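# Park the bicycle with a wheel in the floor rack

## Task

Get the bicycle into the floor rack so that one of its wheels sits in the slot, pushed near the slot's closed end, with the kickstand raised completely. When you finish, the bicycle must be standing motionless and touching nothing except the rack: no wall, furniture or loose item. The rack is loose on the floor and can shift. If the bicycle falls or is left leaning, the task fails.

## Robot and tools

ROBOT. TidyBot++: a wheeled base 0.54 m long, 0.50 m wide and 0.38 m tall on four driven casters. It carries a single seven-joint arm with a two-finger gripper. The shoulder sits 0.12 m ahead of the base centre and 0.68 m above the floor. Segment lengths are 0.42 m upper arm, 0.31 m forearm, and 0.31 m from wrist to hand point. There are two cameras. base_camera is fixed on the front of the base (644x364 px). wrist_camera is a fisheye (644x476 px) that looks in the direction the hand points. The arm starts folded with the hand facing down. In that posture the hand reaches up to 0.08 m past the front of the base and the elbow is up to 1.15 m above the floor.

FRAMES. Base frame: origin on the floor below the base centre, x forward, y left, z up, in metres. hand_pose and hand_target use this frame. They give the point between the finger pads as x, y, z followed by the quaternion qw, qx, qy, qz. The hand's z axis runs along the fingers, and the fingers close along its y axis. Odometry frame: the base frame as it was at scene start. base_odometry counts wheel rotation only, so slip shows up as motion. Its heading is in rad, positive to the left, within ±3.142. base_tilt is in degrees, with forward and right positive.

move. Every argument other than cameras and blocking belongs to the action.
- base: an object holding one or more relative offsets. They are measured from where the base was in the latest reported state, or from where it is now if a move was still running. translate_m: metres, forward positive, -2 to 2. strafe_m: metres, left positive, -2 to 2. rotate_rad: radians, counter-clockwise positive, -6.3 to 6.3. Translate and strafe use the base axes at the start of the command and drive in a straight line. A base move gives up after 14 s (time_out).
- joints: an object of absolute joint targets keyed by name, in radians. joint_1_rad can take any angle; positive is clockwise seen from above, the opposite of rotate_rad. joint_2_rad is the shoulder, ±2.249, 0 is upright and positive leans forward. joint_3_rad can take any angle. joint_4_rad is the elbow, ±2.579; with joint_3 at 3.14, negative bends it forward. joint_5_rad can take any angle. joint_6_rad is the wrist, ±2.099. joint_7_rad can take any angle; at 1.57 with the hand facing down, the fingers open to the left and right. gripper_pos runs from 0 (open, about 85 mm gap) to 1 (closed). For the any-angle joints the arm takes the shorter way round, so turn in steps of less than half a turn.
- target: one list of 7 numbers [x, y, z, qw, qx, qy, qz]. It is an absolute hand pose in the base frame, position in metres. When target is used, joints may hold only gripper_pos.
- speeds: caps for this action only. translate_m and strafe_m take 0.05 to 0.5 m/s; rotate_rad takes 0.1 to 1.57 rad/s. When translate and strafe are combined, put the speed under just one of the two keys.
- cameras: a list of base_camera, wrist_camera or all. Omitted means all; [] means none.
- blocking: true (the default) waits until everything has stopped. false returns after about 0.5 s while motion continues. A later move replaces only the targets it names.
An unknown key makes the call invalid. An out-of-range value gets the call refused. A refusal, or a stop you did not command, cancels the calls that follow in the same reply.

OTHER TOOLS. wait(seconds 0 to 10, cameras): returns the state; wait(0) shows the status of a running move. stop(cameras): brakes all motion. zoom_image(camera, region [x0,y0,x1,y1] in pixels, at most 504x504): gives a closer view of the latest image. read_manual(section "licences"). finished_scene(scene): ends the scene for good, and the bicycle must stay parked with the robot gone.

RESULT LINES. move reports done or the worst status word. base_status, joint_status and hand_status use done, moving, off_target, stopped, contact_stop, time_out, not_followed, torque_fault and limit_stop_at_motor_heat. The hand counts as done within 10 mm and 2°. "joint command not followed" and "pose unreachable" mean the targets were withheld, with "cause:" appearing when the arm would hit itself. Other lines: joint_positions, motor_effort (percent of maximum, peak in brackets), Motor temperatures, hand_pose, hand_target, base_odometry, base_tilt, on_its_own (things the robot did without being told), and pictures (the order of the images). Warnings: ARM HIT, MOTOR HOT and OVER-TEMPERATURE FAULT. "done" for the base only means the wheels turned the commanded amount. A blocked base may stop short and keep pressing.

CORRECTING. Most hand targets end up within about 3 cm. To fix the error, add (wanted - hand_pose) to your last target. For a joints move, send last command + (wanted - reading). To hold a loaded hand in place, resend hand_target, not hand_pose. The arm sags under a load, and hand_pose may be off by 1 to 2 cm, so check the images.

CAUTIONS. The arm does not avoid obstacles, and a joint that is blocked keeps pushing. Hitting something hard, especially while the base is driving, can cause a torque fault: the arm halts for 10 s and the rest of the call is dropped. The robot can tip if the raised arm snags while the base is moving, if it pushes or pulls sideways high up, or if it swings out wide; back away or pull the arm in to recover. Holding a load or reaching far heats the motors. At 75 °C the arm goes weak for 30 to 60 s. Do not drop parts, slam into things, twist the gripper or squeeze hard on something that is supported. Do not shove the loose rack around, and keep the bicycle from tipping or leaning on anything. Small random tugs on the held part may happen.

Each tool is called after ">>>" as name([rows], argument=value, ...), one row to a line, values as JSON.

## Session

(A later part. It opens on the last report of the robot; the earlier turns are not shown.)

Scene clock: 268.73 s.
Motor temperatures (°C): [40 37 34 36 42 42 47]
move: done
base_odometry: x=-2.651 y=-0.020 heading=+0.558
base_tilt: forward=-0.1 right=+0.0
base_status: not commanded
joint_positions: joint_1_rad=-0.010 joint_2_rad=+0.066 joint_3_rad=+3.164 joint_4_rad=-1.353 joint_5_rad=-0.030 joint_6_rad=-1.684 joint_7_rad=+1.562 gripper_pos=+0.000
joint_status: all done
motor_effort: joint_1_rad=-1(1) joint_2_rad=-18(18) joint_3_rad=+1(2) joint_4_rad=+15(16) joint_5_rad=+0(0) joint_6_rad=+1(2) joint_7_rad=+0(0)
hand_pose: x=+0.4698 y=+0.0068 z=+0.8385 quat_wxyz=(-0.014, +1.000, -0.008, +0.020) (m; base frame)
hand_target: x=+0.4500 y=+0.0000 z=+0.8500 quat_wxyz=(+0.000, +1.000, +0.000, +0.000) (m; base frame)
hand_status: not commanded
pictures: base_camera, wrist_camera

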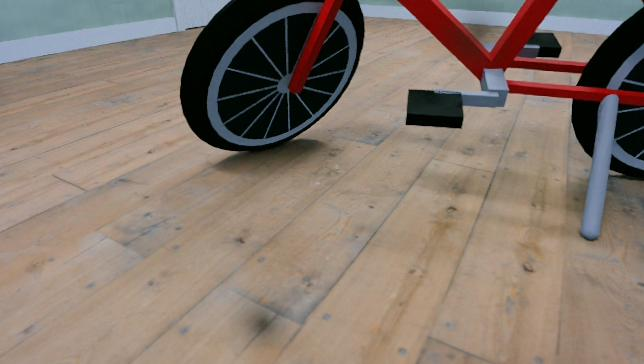

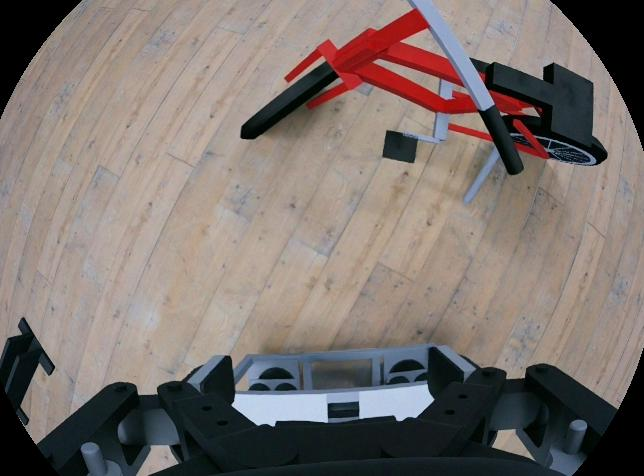

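>>> move(base={"translate_m": 0.22}, target=[0.56, -0.15, 0.85, 0, 0.9636, 0.2672, 0])

>>> zoom_image(camera="wrist_camera", region=[150, 100, 500, 400])

Scene clock: 296.50 s.
Motor temperatures (°C): [40 36 34 36 42 42 47]
move: off_target
base_odometry: x=-2.464 y=+0.096 heading=+0.557
base_tilt: forward=+0.0 right=+0.0
base_status: done
joint_positions: joint_1_rad=+0.324 joint_2_rad=+0.408 joint_3_rad=+3.156 joint_4_rad=-0.894 joint_5_rad=-0.030 joint_6_rad=-1.793 joint_7_rad=+2.361 gripper_pos=+0.000
joint_status: not commanded
motor_effort: joint_1_rad=-1(2) joint_2_rad=-30(34) joint_3_rad=+0(3) joint_4_rad=+15(16) joint_5_rad=+0(1) joint_6_rad=+1(3) joint_7_rad=+0(0)
hand_pose: x=+0.5802 y=-0.1493 z=+0.8406 quat_wxyz=(+0.002, +0.973, +0.228, +0.026) (m; base frame)
hand_target: x=+0.5600 y=-0.1500 z=+0.8500 quat_wxyz=(+0.000, +0.964, +0.267, +0.000) (m; base frame)
hand_status: off_target (0.022 m and 5.5 deg from the pose sent, 0.181 m and 32.0 deg at the start)
pictures: base_camera, wrist_camera

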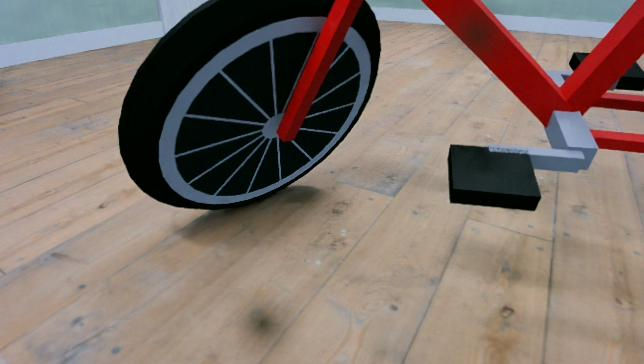

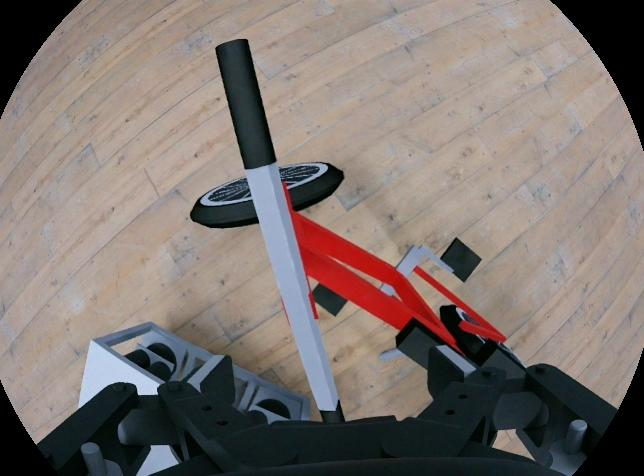

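Scaled by 1.440.

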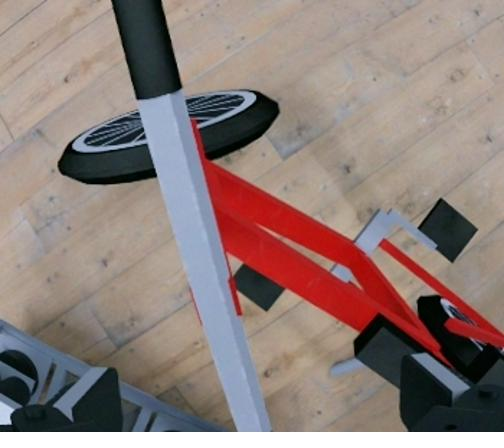

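>>> move(target=[0.516, -0.184, 0.77, -0.061, 0.922, 0.345, 0.163])

Scene clock: 330.97 s.
Motor temperatures (°C): [40 37 34 36 42 42 47]
move: off_target
base_odometry: x=-2.464 y=+0.096 heading=+0.557
base_tilt: forward=+0.0 right=+0.0
base_status: not commanded
joint_positions: joint_1_rad=+0.605 joint_2_rad=+0.248 joint_3_rad=+3.206 joint_4_rad=-1.417 joint_5_rad=-0.293 joint_6_rad=-1.506 joint_7_rad=+2.947 gripper_pos=+0.000
joint_status: not commanded
motor_effort: joint_1_rad=-1(2) joint_2_rad=-24(30) joint_3_rad=+1(2) joint_4_rad=+15(16) joint_5_rad=-2(3) joint_6_rad=-1(1) joint_7_rad=+0(0)
hand_pose: x=+0.4976 y=-0.1807 z=+0.7611 quat_wxyz=(-0.084, +0.933, +0.333, +0.110) (m; base frame)
hand_target: x=+0.5160 y=-0.1840 z=+0.7700 quat_wxyz=(-0.061, +0.922, +0.345, +0.163) (m; base frame)
hand_status: off_target (0.021 m and 6.8 deg from the pose sent, 0.102 m and 22.7 deg at the start)
pictures: base_camera, wrist_camera

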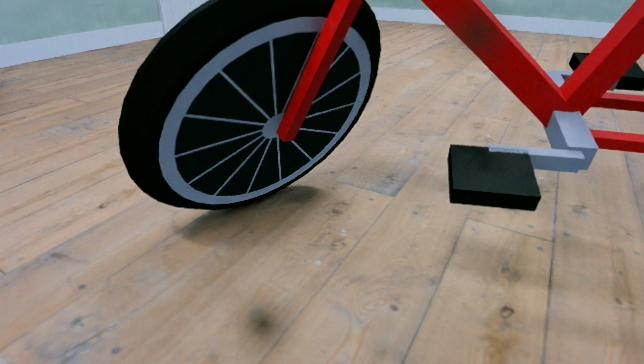

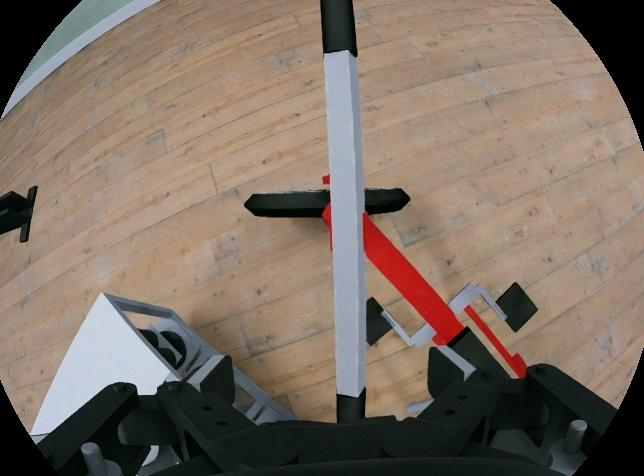

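>>> move(target=[0.5695, -0.165, 0.7275, -0.061, 0.922, 0.345, 0.163])

Scene clock: 343.67 s.
Motor temperatures (°C): [40 37 34 36 42 42 47]
move: off_target
base_odometry: x=-2.464 y=+0.096 heading=+0.557
base_tilt: forward=-0.1 right=+0.1
base_status: not commanded
joint_positions: joint_1_rad=+0.606 joint_2_rad=+0.310 joint_3_rad=+3.097 joint_4_rad=-1.426 joint_5_rad=-0.295 joint_6_rad=-1.360 joint_7_rad=+2.949 gripper_pos=+0.000
joint_status: not commanded
motor_effort: joint_1_rad=+0(2) joint_2_rad=-26(28) joint_3_rad=+0(2) joint_4_rad=+15(16) joint_5_rad=-2(3) joint_6_rad=+0(1) joint_7_rad=+0(0)
hand_pose: x=+0.5502 y=-0.1675 z=+0.7342 quat_wxyz=(-0.067, +0.918, +0.366, +0.137) (m; base frame)
hand_target: x=+0.5695 y=-0.1650 z=+0.7275 quat_wxyz=(-0.061, +0.922, +0.345, +0.163) (m; base frame)
hand_status: off_target (0.021 m and 3.9 deg from the pose sent, 0.081 m and 6.8 deg at the start)
pictures: base_camera, wrist_camera

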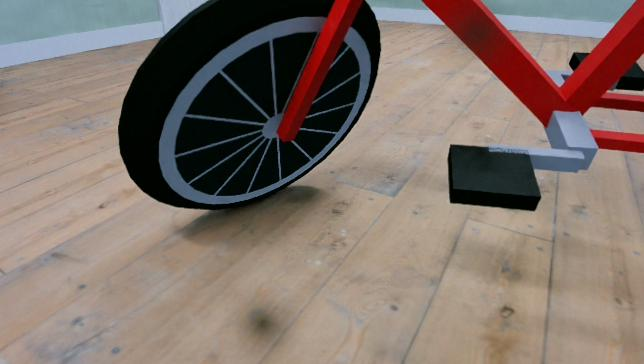

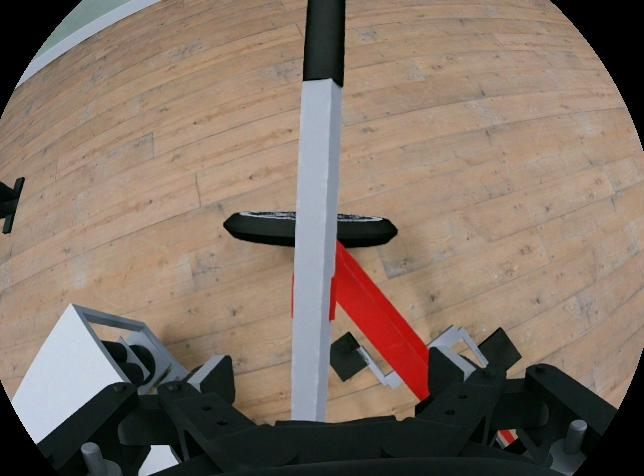

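>>> move(target=[0.5674, -0.145, 0.682, -0.061, 0.922, 0.345, 0.163])

Scene clock: 359.23 s.
Motor temperatures (°C): [40 37 34 36 42 42 47]
move: off_target
base_odometry: x=-2.464 y=+0.096 heading=+0.557
base_tilt: forward=+0.0 right=+0.0
base_status: not commanded
joint_positions: joint_1_rad=+0.606 joint_2_rad=+0.311 joint_3_rad=+3.069 joint_4_rad=-1.576 joint_5_rad=-0.295 joint_6_rad=-1.203 joint_7_rad=+2.949 gripper_pos=+0.000
joint_status: not commanded
motor_effort: joint_1_rad=-1(1) joint_2_rad=-26(27) joint_3_rad=+0(1) joint_4_rad=+14(16) joint_5_rad=-2(3) joint_6_rad=-1(1) joint_7_rad=+0(0)
hand_pose: x=+0.5468 y=-0.1551 z=+0.6882 quat_wxyz=(-0.065, +0.921, +0.358, +0.137) (m; base frame)
hand_target: x=+0.5674 y=-0.1450 z=+0.6820 quat_wxyz=(-0.061, +0.922, +0.345, +0.163) (m; base frame)
hand_status: off_target (0.024 m and 3.4 deg from the pose sent, 0.059 m and 3.9 deg at the start)
pictures: base_camera, wrist_camera

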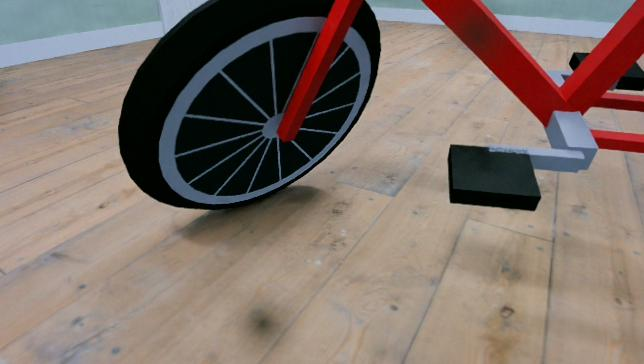

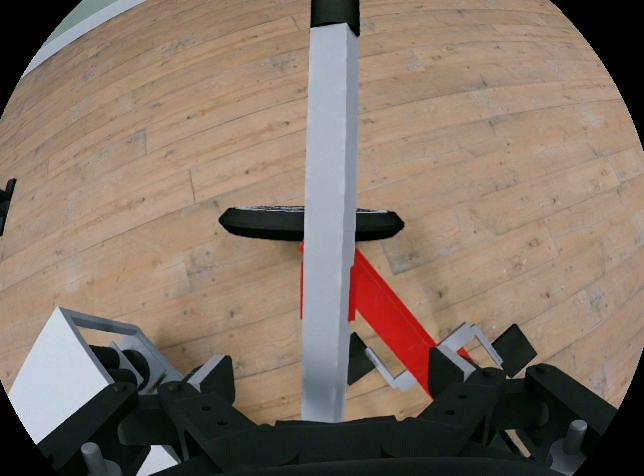

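>>> move(target=[0.5692, -0.1423, 0.6705, -0.061, 0.922, 0.345, 0.163], cameras=[])

>>> move(joints={"gripper_pos": 0.7})

>>> move(joints={"gripper_pos": 0.85})

Scene clock: 366.20 s.
Motor temperatures (°C): [40 37 34 36 42 42 47]
move: off_target
base_odometry: x=-2.464 y=+0.096 heading=+0.557
base_tilt: forward=+0.0 right=+0.1
base_status: not commanded
joint_positions: joint_1_rad=+0.606 joint_2_rad=+0.318 joint_3_rad=+3.047 joint_4_rad=-1.600 joint_5_rad=-0.295 joint_6_rad=-1.160 joint_7_rad=+2.949 gripper_pos=+0.000
joint_status: not commanded
motor_effort: joint_1_rad=-1(2) joint_2_rad=-26(27) joint_3_rad=+1(1) joint_4_rad=+15(15) joint_5_rad=-2(3) joint_6_rad=+0(1) joint_7_rad=+0(0)
hand_pose: x=+0.5524 y=-0.1487 z=+0.6792 quat_wxyz=(-0.062, +0.919, +0.363, +0.141) (m; base frame)
hand_target: x=+0.5692 y=-0.1423 z=+0.6705 quat_wxyz=(-0.061, +0.922, +0.345, +0.163) (m; base frame)
hand_status: off_target (0.020 m and 3.2 deg from the pose sent, 0.031 m and 3.4 deg at the start)
pictures: none
No camera images: "cameras" was empty.

Scene clock: 367.13 s.
Motor temperatures (°C): [40 37 34 36 42 42 47]
move: done
base_odometry: x=-2.464 y=+0.096 heading=+0.557
base_tilt: forward=+0.0 right=+0.0
base_status: not commanded
joint_positions: joint_1_rad=+0.606 joint_2_rad=+0.318 joint_3_rad=+3.047 joint_4_rad=-1.600 joint_5_rad=-0.295 joint_6_rad=-1.160 joint_7_rad=+2.949 gripper_pos=+0.700
joint_status: all done
motor_effort: joint_1_rad=-1(1) joint_2_rad=-26(26) joint_3_rad=+0(1) joint_4_rad=+14(15) joint_5_rad=-2(3) joint_6_rad=+0(2) joint_7_rad=+0(0)
hand_pose: x=+0.5524 y=-0.1487 z=+0.6792 quat_wxyz=(-0.062, +0.919, +0.363, +0.141) (m; base frame)
hand_target: x=+0.5692 y=-0.1423 z=+0.6705 quat_wxyz=(-0.061, +0.922, +0.345, +0.163) (m; base frame)
hand_status: not commanded
pictures: base_camera, wrist_camera

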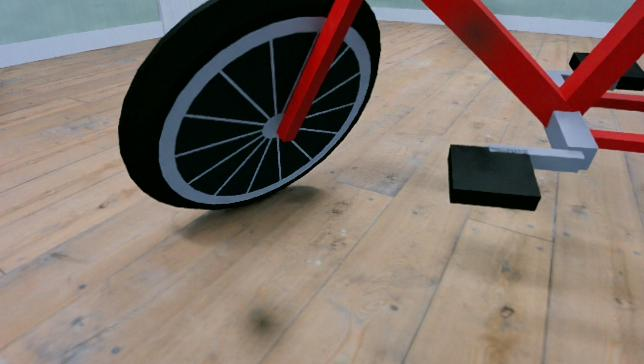

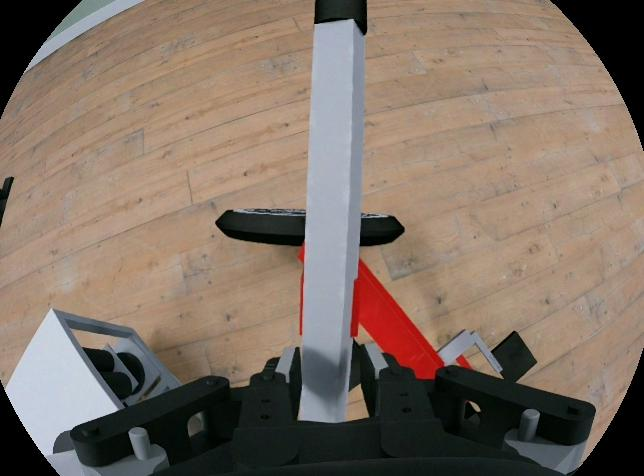

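Scene clock: 367.70 s.
Motor temperatures (°C): [40 37 34 36 42 42 47]
move: done
base_odometry: x=-2.464 y=+0.096 heading=+0.557
base_tilt: forward=+0.0 right=+0.1
base_status: not commanded
joint_positions: joint_1_rad=+0.606 joint_2_rad=+0.318 joint_3_rad=+3.047 joint_4_rad=-1.600 joint_5_rad=-0.295 joint_6_rad=-1.160 joint_7_rad=+2.949 gripper_pos=+0.850
joint_status: all done
motor_effort: joint_1_rad=+0(1) joint_2_rad=-26(26) joint_3_rad=+0(1) joint_4_rad=+14(15) joint_5_rad=-2(3) joint_6_rad=+0(1) joint_7_rad=+0(0)
hand_pose: x=+0.5524 y=-0.1487 z=+0.6792 quat_wxyz=(-0.062, +0.919, +0.363, +0.141) (m; base frame)
hand_target: x=+0.5692 y=-0.1423 z=+0.6705 quat_wxyz=(-0.061, +0.922, +0.345, +0.163) (m; base frame)
hand_status: not commanded
pictures: base_camera, wrist_camera

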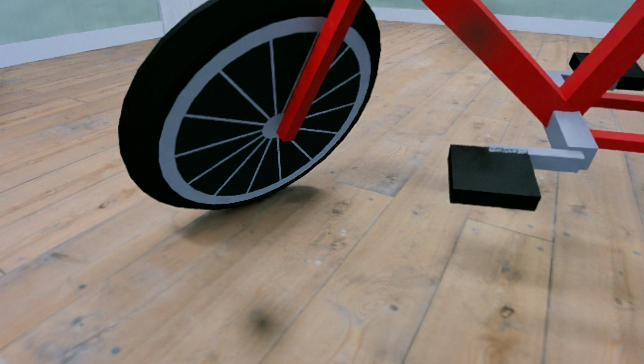

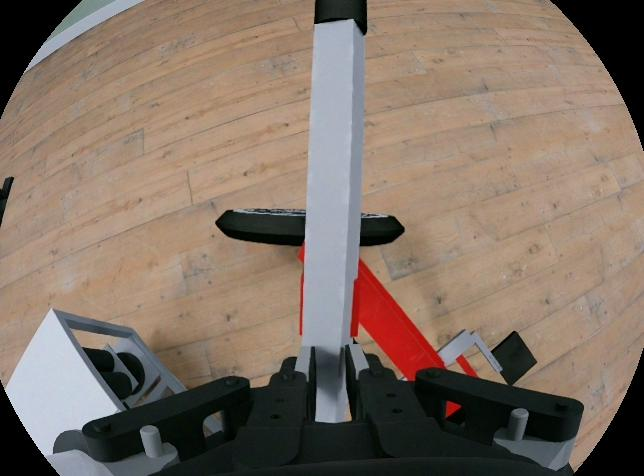

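>>> zoom_image(camera="wrist_camera", region=[230, 280, 430, 430])

Scaled by 2.520.

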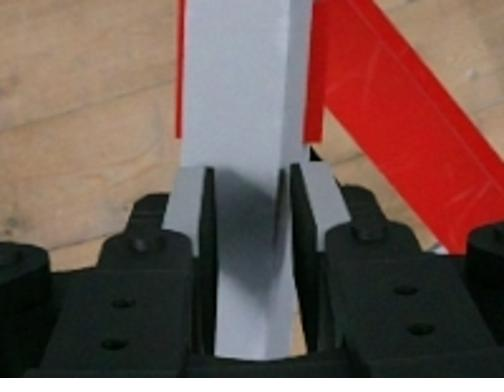

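>>> move(joints={"gripper_pos": 0.3}, cameras=[])

>>> move(target=[0.5742, -0.1358, 0.6405, -0.061, 0.922, 0.345, 0.163], cameras=["wrist_camera"])

>>> move(joints={"gripper_pos": 0.8})

>>> zoom_image(camera="wrist_camera", region=[230, 280, 430, 430])

Scene clock: 384.03 s.
Motor temperatures (°C): [40 37 34 36 42 42 47]
move: done
base_odometry: x=-2.464 y=+0.096 heading=+0.557
base_tilt: forward=+0.0 right=+0.0
base_status: not commanded
joint_positions: joint_1_rad=+0.606 joint_2_rad=+0.318 joint_3_rad=+3.047 joint_4_rad=-1.600 joint_5_rad=-0.295 joint_6_rad=-1.160 joint_7_rad=+2.949 gripper_pos=+0.300
joint_status: all done
motor_effort: joint_1_rad=-1(1) joint_2_rad=-26(26) joint_3_rad=+1(1) joint_4_rad=+14(15) joint_5_rad=-2(3) joint_6_rad=+0(1) joint_7_rad=+0(0)
hand_pose: x=+0.5524 y=-0.1487 z=+0.6792 quat_wxyz=(-0.062, +0.919, +0.363, +0.141) (m; base frame)
hand_target: x=+0.5692 y=-0.1423 z=+0.6705 quat_wxyz=(-0.061, +0.922, +0.345, +0.163) (m; base frame)
hand_status: not commanded
pictures: none
No camera images: "cameras" was empty.

Scene clock: 385.10 s.
Motor temperatures (°C): [40 37 34 36 42 42 47]
move: off_target
base_odometry: x=-2.464 y=+0.096 heading=+0.557
base_tilt: forward=-0.1 right=+0.0
base_status: not commanded
joint_positions: joint_1_rad=+0.619 joint_2_rad=+0.358 joint_3_rad=+2.988 joint_4_rad=-1.656 joint_5_rad=-0.295 joint_6_rad=-1.064 joint_7_rad=+2.949 gripper_pos=+0.300
joint_status: not commanded
motor_effort: joint_1_rad=-1(1) joint_2_rad=-26(28) joint_3_rad=+0(1) joint_4_rad=+14(15) joint_5_rad=-3(3) joint_6_rad=+1(1) joint_7_rad=+0(0)
hand_pose: x=+0.5611 y=-0.1347 z=+0.6477 quat_wxyz=(-0.069, +0.916, +0.369, +0.145) (m; base frame)
hand_target: x=+0.5742 y=-0.1358 z=+0.6405 quat_wxyz=(-0.061, +0.922, +0.345, +0.163) (m; base frame)
hand_status: off_target (0.015 m and 3.6 deg from the pose sent, 0.046 m and 3.2 deg at the start)
pictures: wrist_camera

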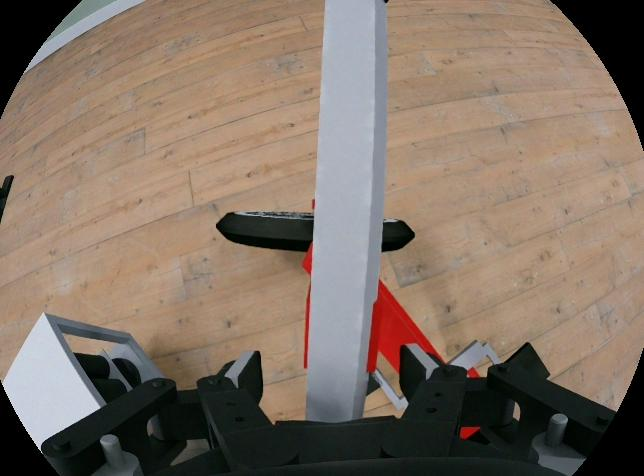

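Scene clock: 385.93 s.
Motor temperatures (°C): [40 37 34 36 42 42 47]
move: off_target
base_odometry: x=-2.464 y=+0.096 heading=+0.557
base_tilt: forward=-0.1 right=+0.0
base_status: not commanded
joint_positions: joint_1_rad=+0.621 joint_2_rad=+0.357 joint_3_rad=+2.988 joint_4_rad=-1.657 joint_5_rad=-0.295 joint_6_rad=-1.053 joint_7_rad=+2.949 gripper_pos=+0.726
joint_status: gripper_pos off_target (ended at +0.726, target +0.800)
motor_effort: joint_1_rad=-2(2) joint_2_rad=-24(27) joint_3_rad=+0(2) joint_4_rad=+12(15) joint_5_rad=-1(4) joint_6_rad=-1(3) joint_7_rad=+0(1)
hand_pose: x=+0.5633 y=-0.1373 z=+0.6481 quat_wxyz=(-0.065, +0.916, +0.367, +0.148) (m; base frame)
hand_target: x=+0.5742 y=-0.1358 z=+0.6405 quat_wxyz=(-0.061, +0.922, +0.345, +0.163) (m; base frame)
hand_status: not commanded
pictures: base_camera, wrist_camera

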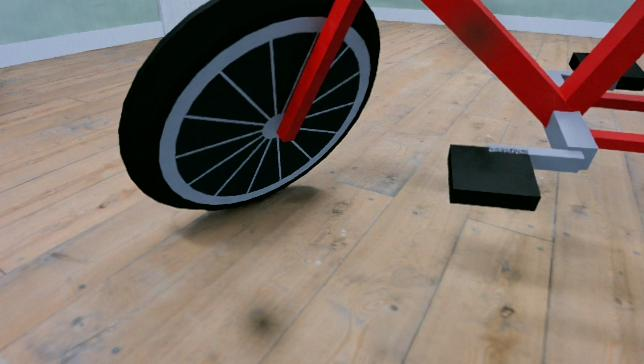

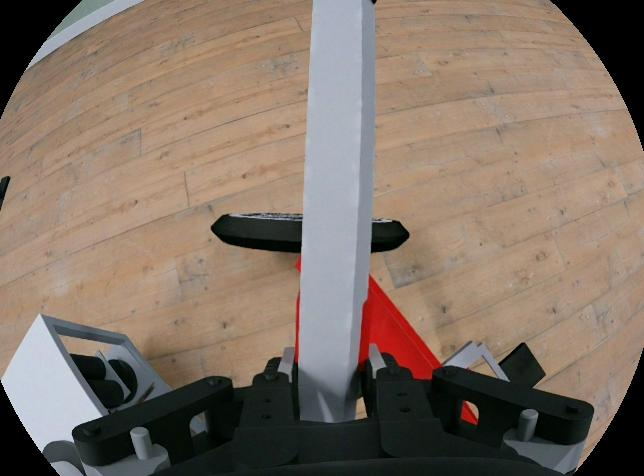

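Scaled by 2.520.

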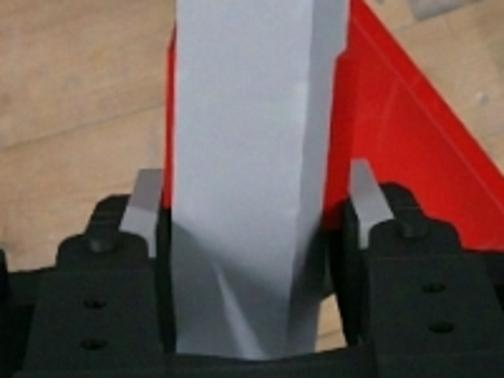

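>>> move(joints={"gripper_pos": 0.9}, cameras=[])

>>> move(target=[0.6208, -0.1453, 0.6445, -0.0802, 0.9262, 0.3411, 0.1319])

Scene clock: 455.53 s.
Motor temperatures (°C): [40 37 34 36 42 42 47]
move: off_target
base_odometry: x=-2.464 y=+0.096 heading=+0.557
base_tilt: forward=-0.1 right=+0.0
base_status: not commanded
joint_positions: joint_1_rad=+0.621 joint_2_rad=+0.357 joint_3_rad=+2.988 joint_4_rad=-1.657 joint_5_rad=-0.295 joint_6_rad=-1.053 joint_7_rad=+2.949 gripper_pos=+0.726
joint_status: gripper_pos off_target (ended at +0.726, target +0.900)
motor_effort: joint_1_rad=-1(1) joint_2_rad=-23(24) joint_3_rad=+0(1) joint_4_rad=+11(12) joint_5_rad=-2(2) joint_6_rad=-1(2) joint_7_rad=+0(1)
hand_pose: x=+0.5633 y=-0.1373 z=+0.6481 quat_wxyz=(-0.065, +0.916, +0.367, +0.148) (m; base frame)
hand_target: x=+0.5742 y=-0.1358 z=+0.6405 quat_wxyz=(-0.061, +0.922, +0.345, +0.163) (m; base frame)
hand_status: not commanded
pictures: none
No camera images: "cameras" was empty.

Scene clock: 457.13 s.
Motor temperatures (°C): [40 37 34 36 42 42 47]
move: off_target
base_odometry: x=-2.464 y=+0.096 heading=+0.557
base_tilt: forward=-0.1 right=+0.0
base_status: not commanded
joint_positions: joint_1_rad=+0.643 joint_2_rad=+0.472 joint_3_rad=+2.983 joint_4_rad=-1.461 joint_5_rad=-0.229 joint_6_rad=-1.116 joint_7_rad=+2.848 gripper_pos=+0.726
joint_status: not commanded
motor_effort: joint_1_rad=-9(14) joint_2_rad=-23(28) joint_3_rad=-7(11) joint_4_rad=+15(18) joint_5_rad=-7(10) joint_6_rad=+7(7) joint_7_rad=+1(1)
hand_pose: x=+0.6031 y=-0.1885 z=+0.6506 quat_wxyz=(-0.052, +0.932, +0.330, +0.139) (m; base frame)
hand_target: x=+0.6208 y=-0.1453 z=+0.6445 quat_wxyz=(-0.080, +0.927, +0.341, +0.132) (m; base frame)
hand_status: off_target (0.047 m and 3.6 deg from the pose sent, 0.058 m and 4.1 deg at the start)
pictures: base_camera, wrist_camera

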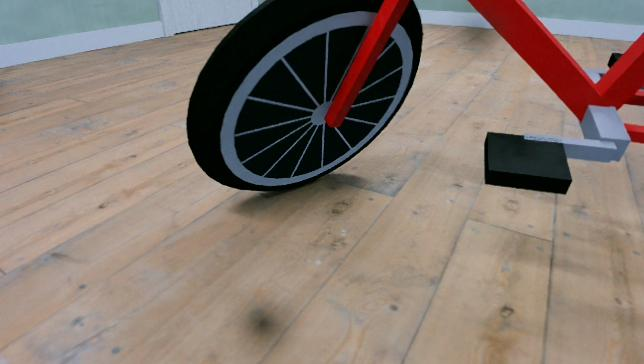

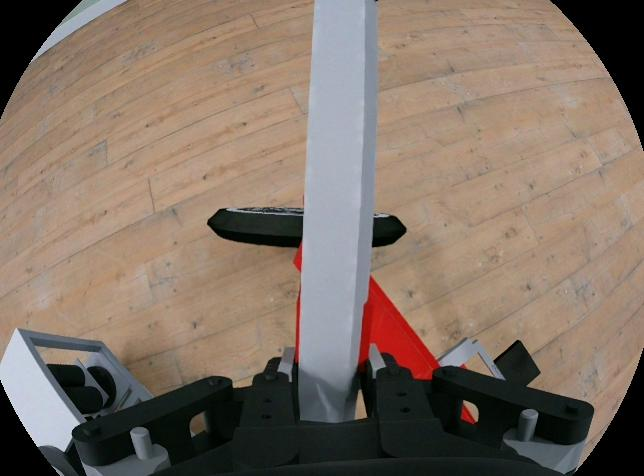

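>>> move(joints={"joint_7_rad": 2.2})

Scene clock: 465.97 s.
Motor temperatures (°C): [40 37 34 36 42 42 47]
move: done
base_odometry: x=-2.464 y=+0.096 heading=+0.557
base_tilt: forward=-0.1 right=+0.1
base_status: not commanded
joint_positions: joint_1_rad=+0.619 joint_2_rad=+0.472 joint_3_rad=+2.957 joint_4_rad=-1.461 joint_5_rad=-0.229 joint_6_rad=-1.150 joint_7_rad=+2.291 gripper_pos=+0.727
joint_status: all done
motor_effort: joint_1_rad=-4(10) joint_2_rad=-22(26) joint_3_rad=-3(7) joint_4_rad=+17(19) joint_5_rad=-5(9) joint_6_rad=+11(12) joint_7_rad=-2(2)
hand_pose: x=+0.6027 y=-0.1596 z=+0.6518 quat_wxyz=(-0.105, +0.985, +0.087, +0.107) (m; base frame)
hand_target: x=+0.6208 y=-0.1453 z=+0.6445 quat_wxyz=(-0.115, +0.986, +0.064, +0.104) (m; base frame)
hand_status: not commanded
pictures: base_camera, wrist_camera

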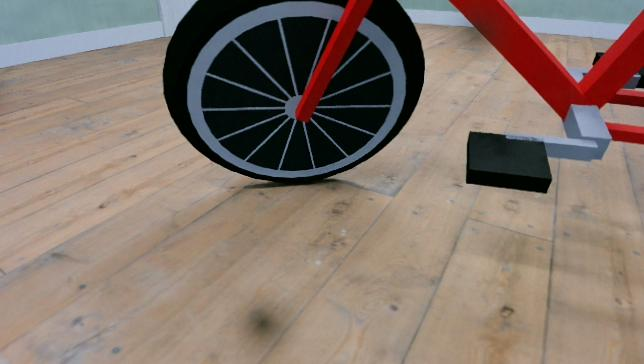

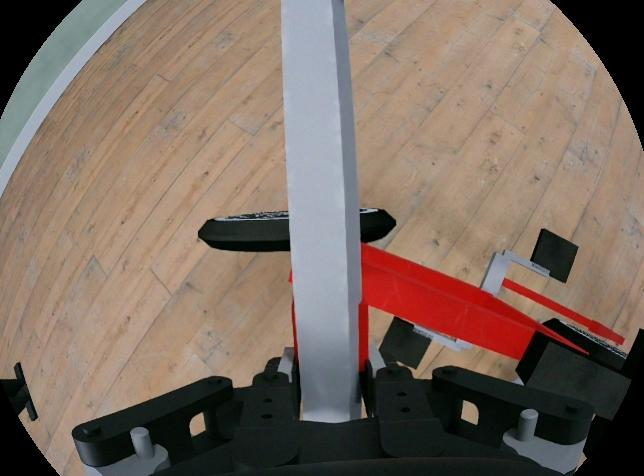

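>>> move(joints={"joint_7_rad": 1.9})

Scene clock: 469.53 s.
Motor temperatures (°C): [40 37 34 36 42 42 47]
move: done
base_odometry: x=-2.464 y=+0.096 heading=+0.557
base_tilt: forward=-0.1 right=+0.1
base_status: not commanded
joint_positions: joint_1_rad=+0.607 joint_2_rad=+0.471 joint_3_rad=+2.943 joint_4_rad=-1.461 joint_5_rad=-0.229 joint_6_rad=-1.163 joint_7_rad=+1.985 gripper_pos=+0.727
joint_status: all done
motor_effort: joint_1_rad=-1(5) joint_2_rad=-24(24) joint_3_rad=+2(3) joint_4_rad=+18(18) joint_5_rad=-2(6) joint_6_rad=+12(14) joint_7_rad=-2(5)
hand_pose: x=+0.6030 y=-0.1454 z=+0.6532 quat_wxyz=(-0.127, +0.987, -0.051, +0.085) (m; base frame)
hand_target: x=+0.6208 y=-0.1453 z=+0.6445 quat_wxyz=(-0.129, +0.984, -0.084, +0.085) (m; base frame)
hand_status: not commanded
pictures: base_camera, wrist_camera

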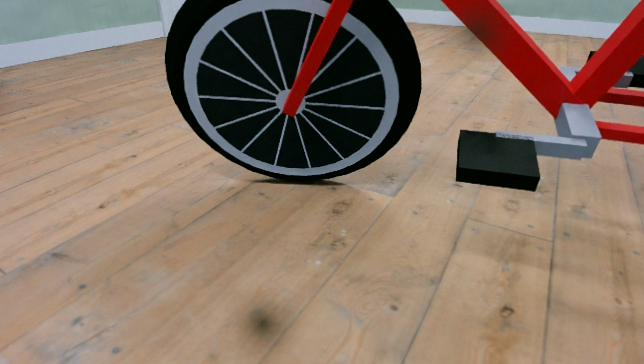

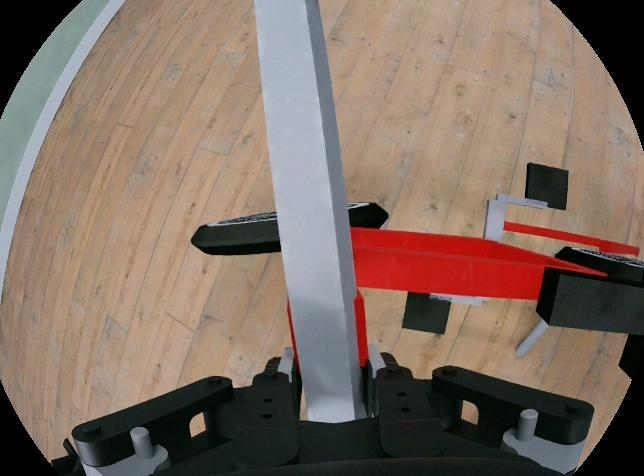

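>>> move(joints={"gripper_pos": 1.0})

Scene clock: 474.27 s.
Motor temperatures (°C): [40 37 34 36 42 42 47]
move: off_target
base_odometry: x=-2.464 y=+0.096 heading=+0.557
base_tilt: forward=-0.1 right=+0.1
base_status: not commanded
joint_positions: joint_1_rad=+0.607 joint_2_rad=+0.471 joint_3_rad=+2.943 joint_4_rad=-1.461 joint_5_rad=-0.229 joint_6_rad=-1.163 joint_7_rad=+1.985 gripper_pos=+0.727
joint_status: gripper_pos off_target (ended at +0.727, target +1.000)
motor_effort: joint_1_rad=-2(2) joint_2_rad=-24(24) joint_3_rad=+0(1) joint_4_rad=+18(19) joint_5_rad=-2(2) joint_6_rad=+12(13) joint_7_rad=-2(3)
hand_pose: x=+0.6030 y=-0.1454 z=+0.6532 quat_wxyz=(-0.127, +0.987, -0.051, +0.085) (m; base frame)
hand_target: x=+0.6208 y=-0.1453 z=+0.6445 quat_wxyz=(-0.129, +0.984, -0.084, +0.085) (m; base frame)
hand_status: not commanded
pictures: base_camera, wrist_camera

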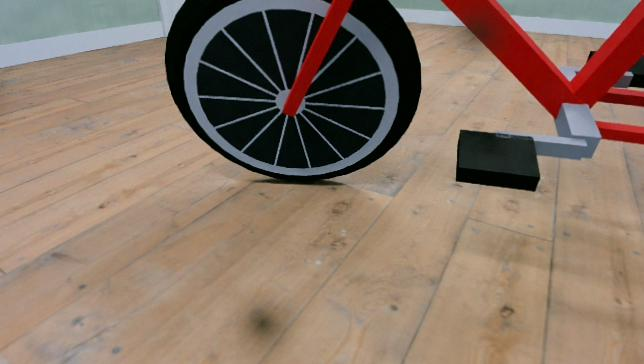

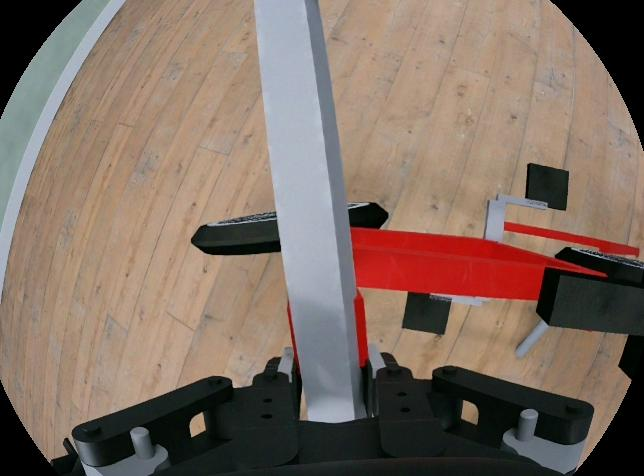

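>>> move(base={"translate_m": 0.057, "strafe_m": -0.01}, speeds={"translate_m": 0.1}, target=[0.6208, -0.1453, 0.6485, -0.1326, 0.9858, -0.09, 0.042])

>>> move(base={"translate_m": 0.057, "strafe_m": -0.01}, speeds={"translate_m": 0.1}, target=[0.6208, -0.1453, 0.6505, -0.1359, 0.9857, -0.0961, -0.001])

Scene clock: 497.13 s.
Motor temperatures (°C): [40 37 34 36 42 42 47]
move: off_target
base_odometry: x=-2.410 y=+0.118 heading=+0.558
base_tilt: forward=-0.1 right=+0.0
base_status: done
joint_positions: joint_1_rad=+0.461 joint_2_rad=+0.494 joint_3_rad=+3.100 joint_4_rad=-1.343 joint_5_rad=-0.250 joint_6_rad=-1.286 joint_7_rad=+1.985 gripper_pos=+0.727
joint_status: not commanded
motor_effort: joint_1_rad=-1(6) joint_2_rad=-23(26) joint_3_rad=+2(4) joint_4_rad=+14(19) joint_5_rad=+1(4) joint_6_rad=+9(14) joint_7_rad=-2(3)
hand_pose: x=+0.6153 y=-0.1411 z=+0.6690 quat_wxyz=(-0.115, +0.991, -0.039, +0.061) (m; base frame)
hand_target: x=+0.6208 y=-0.1453 z=+0.6485 quat_wxyz=(-0.133, +0.986, -0.090, +0.042) (m; base frame)
hand_status: off_target (0.022 m and 6.6 deg from the pose sent, 0.018 m and 6.7 deg at the start)
pictures: base_camera, wrist_camera

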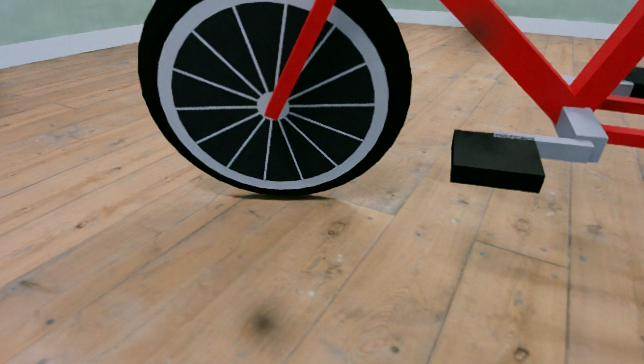

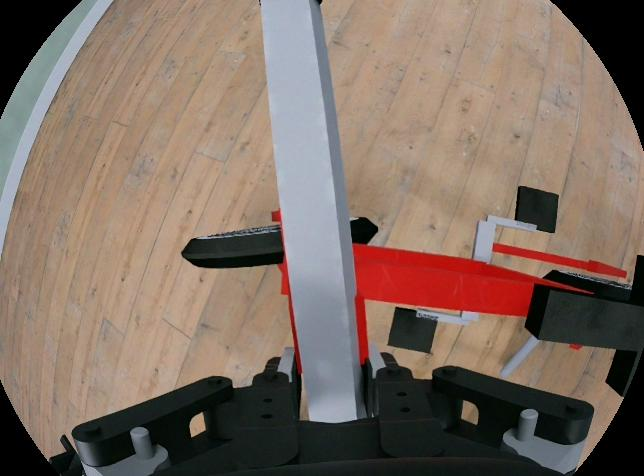

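Scene clock: 498.40 s.
Motor temperatures (°C): [40 37 34 36 42 42 47]
move: off_target
base_odometry: x=-2.357 y=+0.140 heading=+0.558
base_tilt: forward=+0.0 right=+0.0
base_status: done
joint_positions: joint_1_rad=+0.443 joint_2_rad=+0.554 joint_3_rad=+3.108 joint_4_rad=-1.217 joint_5_rad=-0.251 joint_6_rad=-1.394 joint_7_rad=+1.950 gripper_pos=+0.727
joint_status: not commanded
motor_effort: joint_1_rad=+0(3) joint_2_rad=-26(28) joint_3_rad=+3(4) joint_4_rad=+13(17) joint_5_rad=+3(4) joint_6_rad=+5(11) joint_7_rad=-2(3)
hand_pose: x=+0.6298 y=-0.1396 z=+0.6773 quat_wxyz=(-0.126, +0.990, -0.040, +0.040) (m; base frame)
hand_target: x=+0.6208 y=-0.1453 z=+0.6505 quat_wxyz=(-0.136, +0.986, -0.096, -0.001) (m; base frame)
hand_status: off_target (0.029 m and 8.0 deg from the pose sent, 0.020 m and 10.0 deg at the start)
pictures: base_camera, wrist_camera

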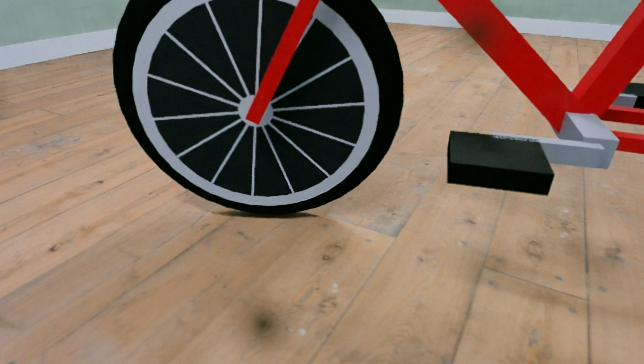

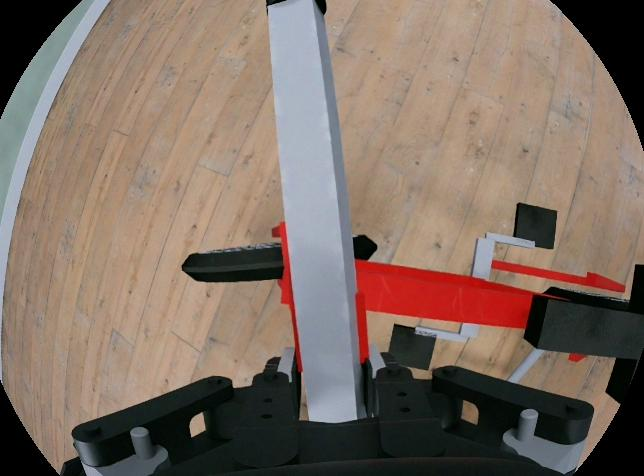

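>>> move(base={"translate_m": -0.0686, "strafe_m": 0.1147, "rotate_rad": 0.17}, speeds={"strafe_m": 0.1, "rotate_rad": 0.13}, joints={"joint_7_rad": 2.12})

Scene clock: 532.90 s.
Motor temperatures (°C): [40 37 34 36 42 42 47]
move: done
base_odometry: x=-2.476 y=+0.201 heading=+0.729
base_tilt: forward=-0.1 right=+0.0
base_status: done
joint_positions: joint_1_rad=+0.443 joint_2_rad=+0.566 joint_3_rad=+3.124 joint_4_rad=-1.213 joint_5_rad=-0.251 joint_6_rad=-1.400 joint_7_rad=+2.106 gripper_pos=+0.728
joint_status: all done
motor_effort: joint_1_rad=-2(7) joint_2_rad=-28(30) joint_3_rad=+0(6) joint_4_rad=+14(18) joint_5_rad=-1(4) joint_6_rad=+6(7) joint_7_rad=-1(2)
hand_pose: x=+0.6272 y=-0.1467 z=+0.6713 quat_wxyz=(-0.122, +0.991, +0.030, +0.042) (m; base frame)
hand_target: x=+0.6208 y=-0.1453 z=+0.6505 quat_wxyz=(-0.135, +0.990, +0.032, +0.017) (m; base frame)
hand_status: not commanded
pictures: base_camera, wrist_camera

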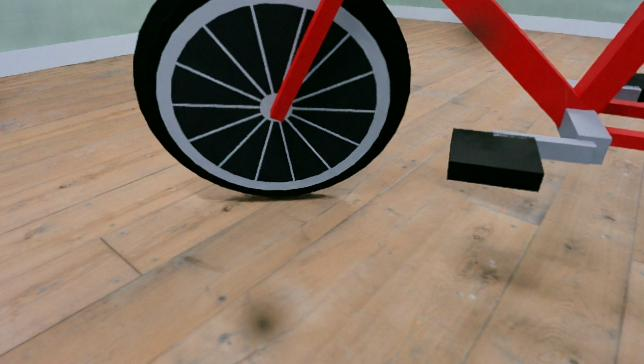

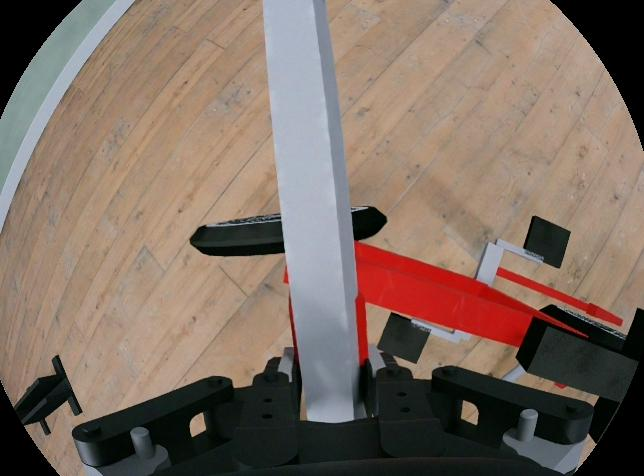

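>>> move(base={"translate_m": -0.034, "strafe_m": 0.14, "rotate_rad": 0.142}, speeds={"strafe_m": 0.12, "rotate_rad": 0.12}, joints={"joint_7_rad": 2.07})

Scene clock: 543.57 s.
Motor temperatures (°C): [40 37 34 36 42 42 47]
move: done
base_odometry: x=-2.594 y=+0.282 heading=+0.872
base_tilt: forward=-0.1 right=+0.1
base_status: done
joint_positions: joint_1_rad=+0.445 joint_2_rad=+0.573 joint_3_rad=+3.128 joint_4_rad=-1.212 joint_5_rad=-0.251 joint_6_rad=-1.402 joint_7_rad=+2.090 gripper_pos=+0.729
joint_status: all done
motor_effort: joint_1_rad=-2(10) joint_2_rad=-30(32) joint_3_rad=+1(7) joint_4_rad=+16(18) joint_5_rad=-3(7) joint_6_rad=+5(7) joint_7_rad=-1(2)
hand_pose: x=+0.6263 y=-0.1492 z=+0.6677 quat_wxyz=(-0.123, +0.992, +0.019, +0.038) (m; base frame)
hand_target: x=+0.6208 y=-0.1453 z=+0.6505 quat_wxyz=(-0.135, +0.991, +0.007, +0.013) (m; base frame)
hand_status: not commanded
pictures: base_camera, wrist_camera

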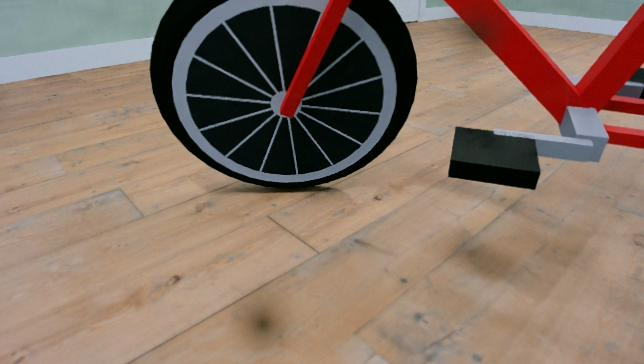

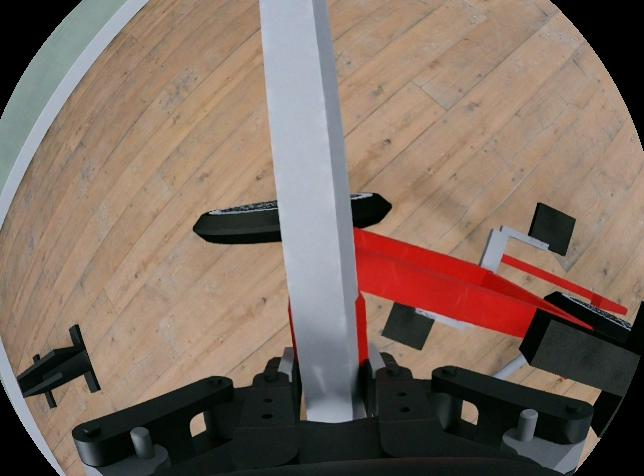

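>>> move(base={"translate_m": -0.026, "strafe_m": 0.047, "rotate_rad": 0.203}, speeds={"strafe_m": 0.05, "rotate_rad": 0.15}, joints={"joint_7_rad": 2.4})

Scene clock: 591.57 s.
Motor temperatures (°C): [40 37 34 36 41 42 46]
move: done
base_odometry: x=-2.647 y=+0.293 heading=+1.075
base_tilt: forward=-0.1 right=+0.0
base_status: done
joint_positions: joint_1_rad=+0.448 joint_2_rad=+0.570 joint_3_rad=+3.138 joint_4_rad=-1.212 joint_5_rad=-0.251 joint_6_rad=-1.404 joint_7_rad=+2.348 gripper_pos=+0.730
joint_status: all done
motor_effort: joint_1_rad=-3(9) joint_2_rad=-27(32) joint_3_rad=-1(6) joint_4_rad=+14(17) joint_5_rad=-5(9) joint_6_rad=+5(8) joint_7_rad=-1(2)
hand_pose: x=+0.6240 y=-0.1550 z=+0.6686 quat_wxyz=(-0.114, +0.982, +0.141, +0.053) (m; base frame)
hand_target: x=+0.6208 y=-0.1453 z=+0.6505 quat_wxyz=(-0.131, +0.976, +0.170, +0.035) (m; base frame)
hand_status: not commanded
pictures: base_camera, wrist_camera

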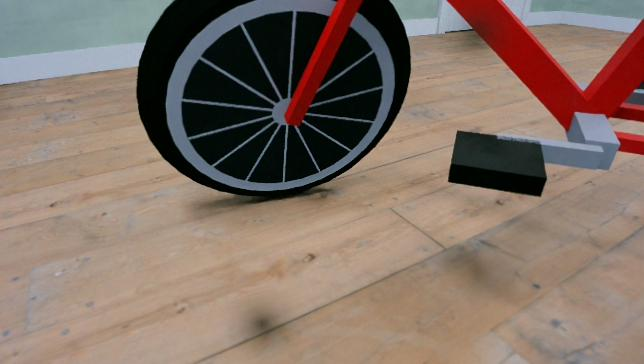

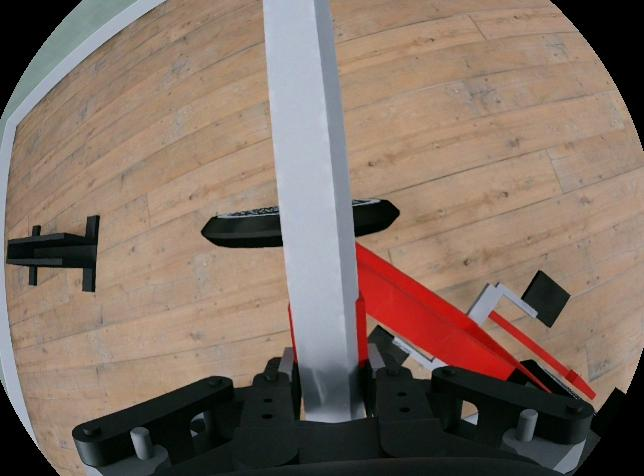

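>>> zoom_image(camera="wrist_camera", region=[0, 190, 130, 310])

Scaled by 3.877.

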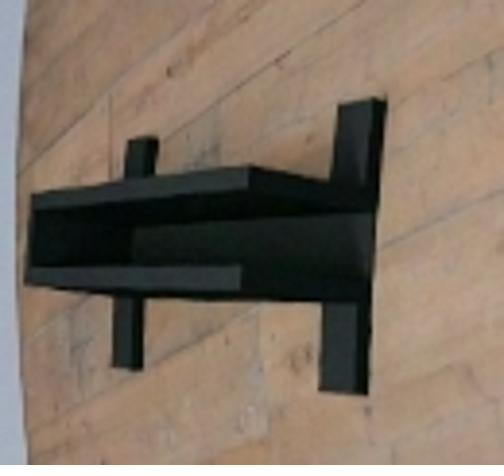

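>>> move(base={"translate_m": -0.008, "strafe_m": 0.12, "rotate_rad": 0.169}, speeds={"strafe_m": 0.1, "rotate_rad": 0.14}, joints={"joint_7_rad": 2.43})

>>> zoom_image(camera="wrist_camera", region=[0, 160, 200, 310])

Scene clock: 619.80 s.
Motor temperatures (°C): [40 37 34 36 41 42 46]
move: done
base_odometry: x=-2.757 y=+0.343 heading=+1.245
base_tilt: forward=-0.1 right=+0.0
base_status: done
joint_positions: joint_1_rad=+0.447 joint_2_rad=+0.565 joint_3_rad=+3.122 joint_4_rad=-1.211 joint_5_rad=-0.253 joint_6_rad=-1.416 joint_7_rad=+2.375 gripper_pos=+0.730
joint_status: all done
motor_effort: joint_1_rad=-1(13) joint_2_rad=-23(29) joint_3_rad=+1(8) joint_4_rad=+11(15) joint_5_rad=+1(10) joint_6_rad=+6(9) joint_7_rad=-1(2)
hand_pose: x=+0.6232 y=-0.1456 z=+0.6729 quat_wxyz=(-0.120, +0.978, +0.162, +0.054) (m; base frame)
hand_target: x=+0.6208 y=-0.1453 z=+0.6505 quat_wxyz=(-0.131, +0.973, +0.184, +0.037) (m; base frame)
hand_status: not commanded
pictures: base_camera, wrist_camera

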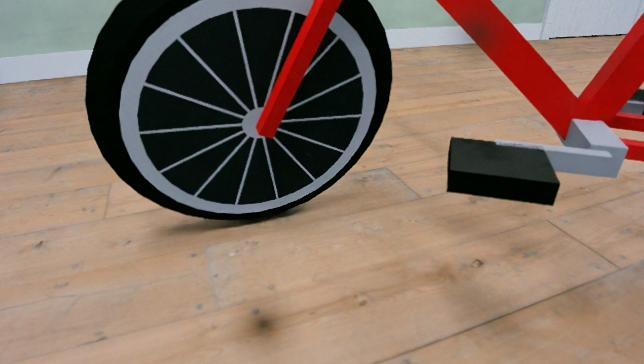

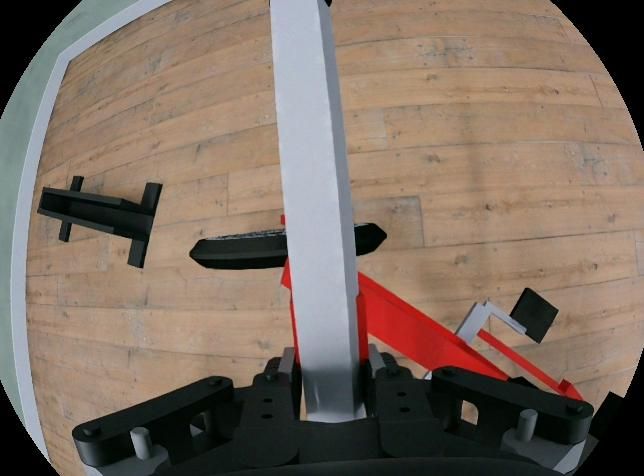

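Scaled by 2.520.

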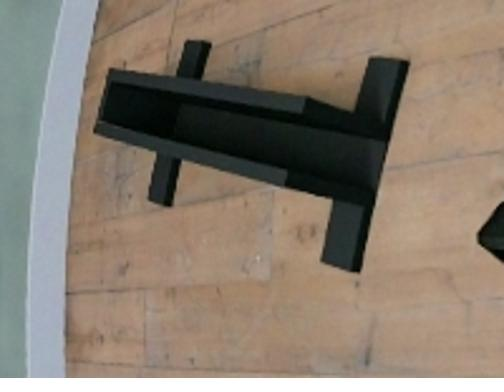

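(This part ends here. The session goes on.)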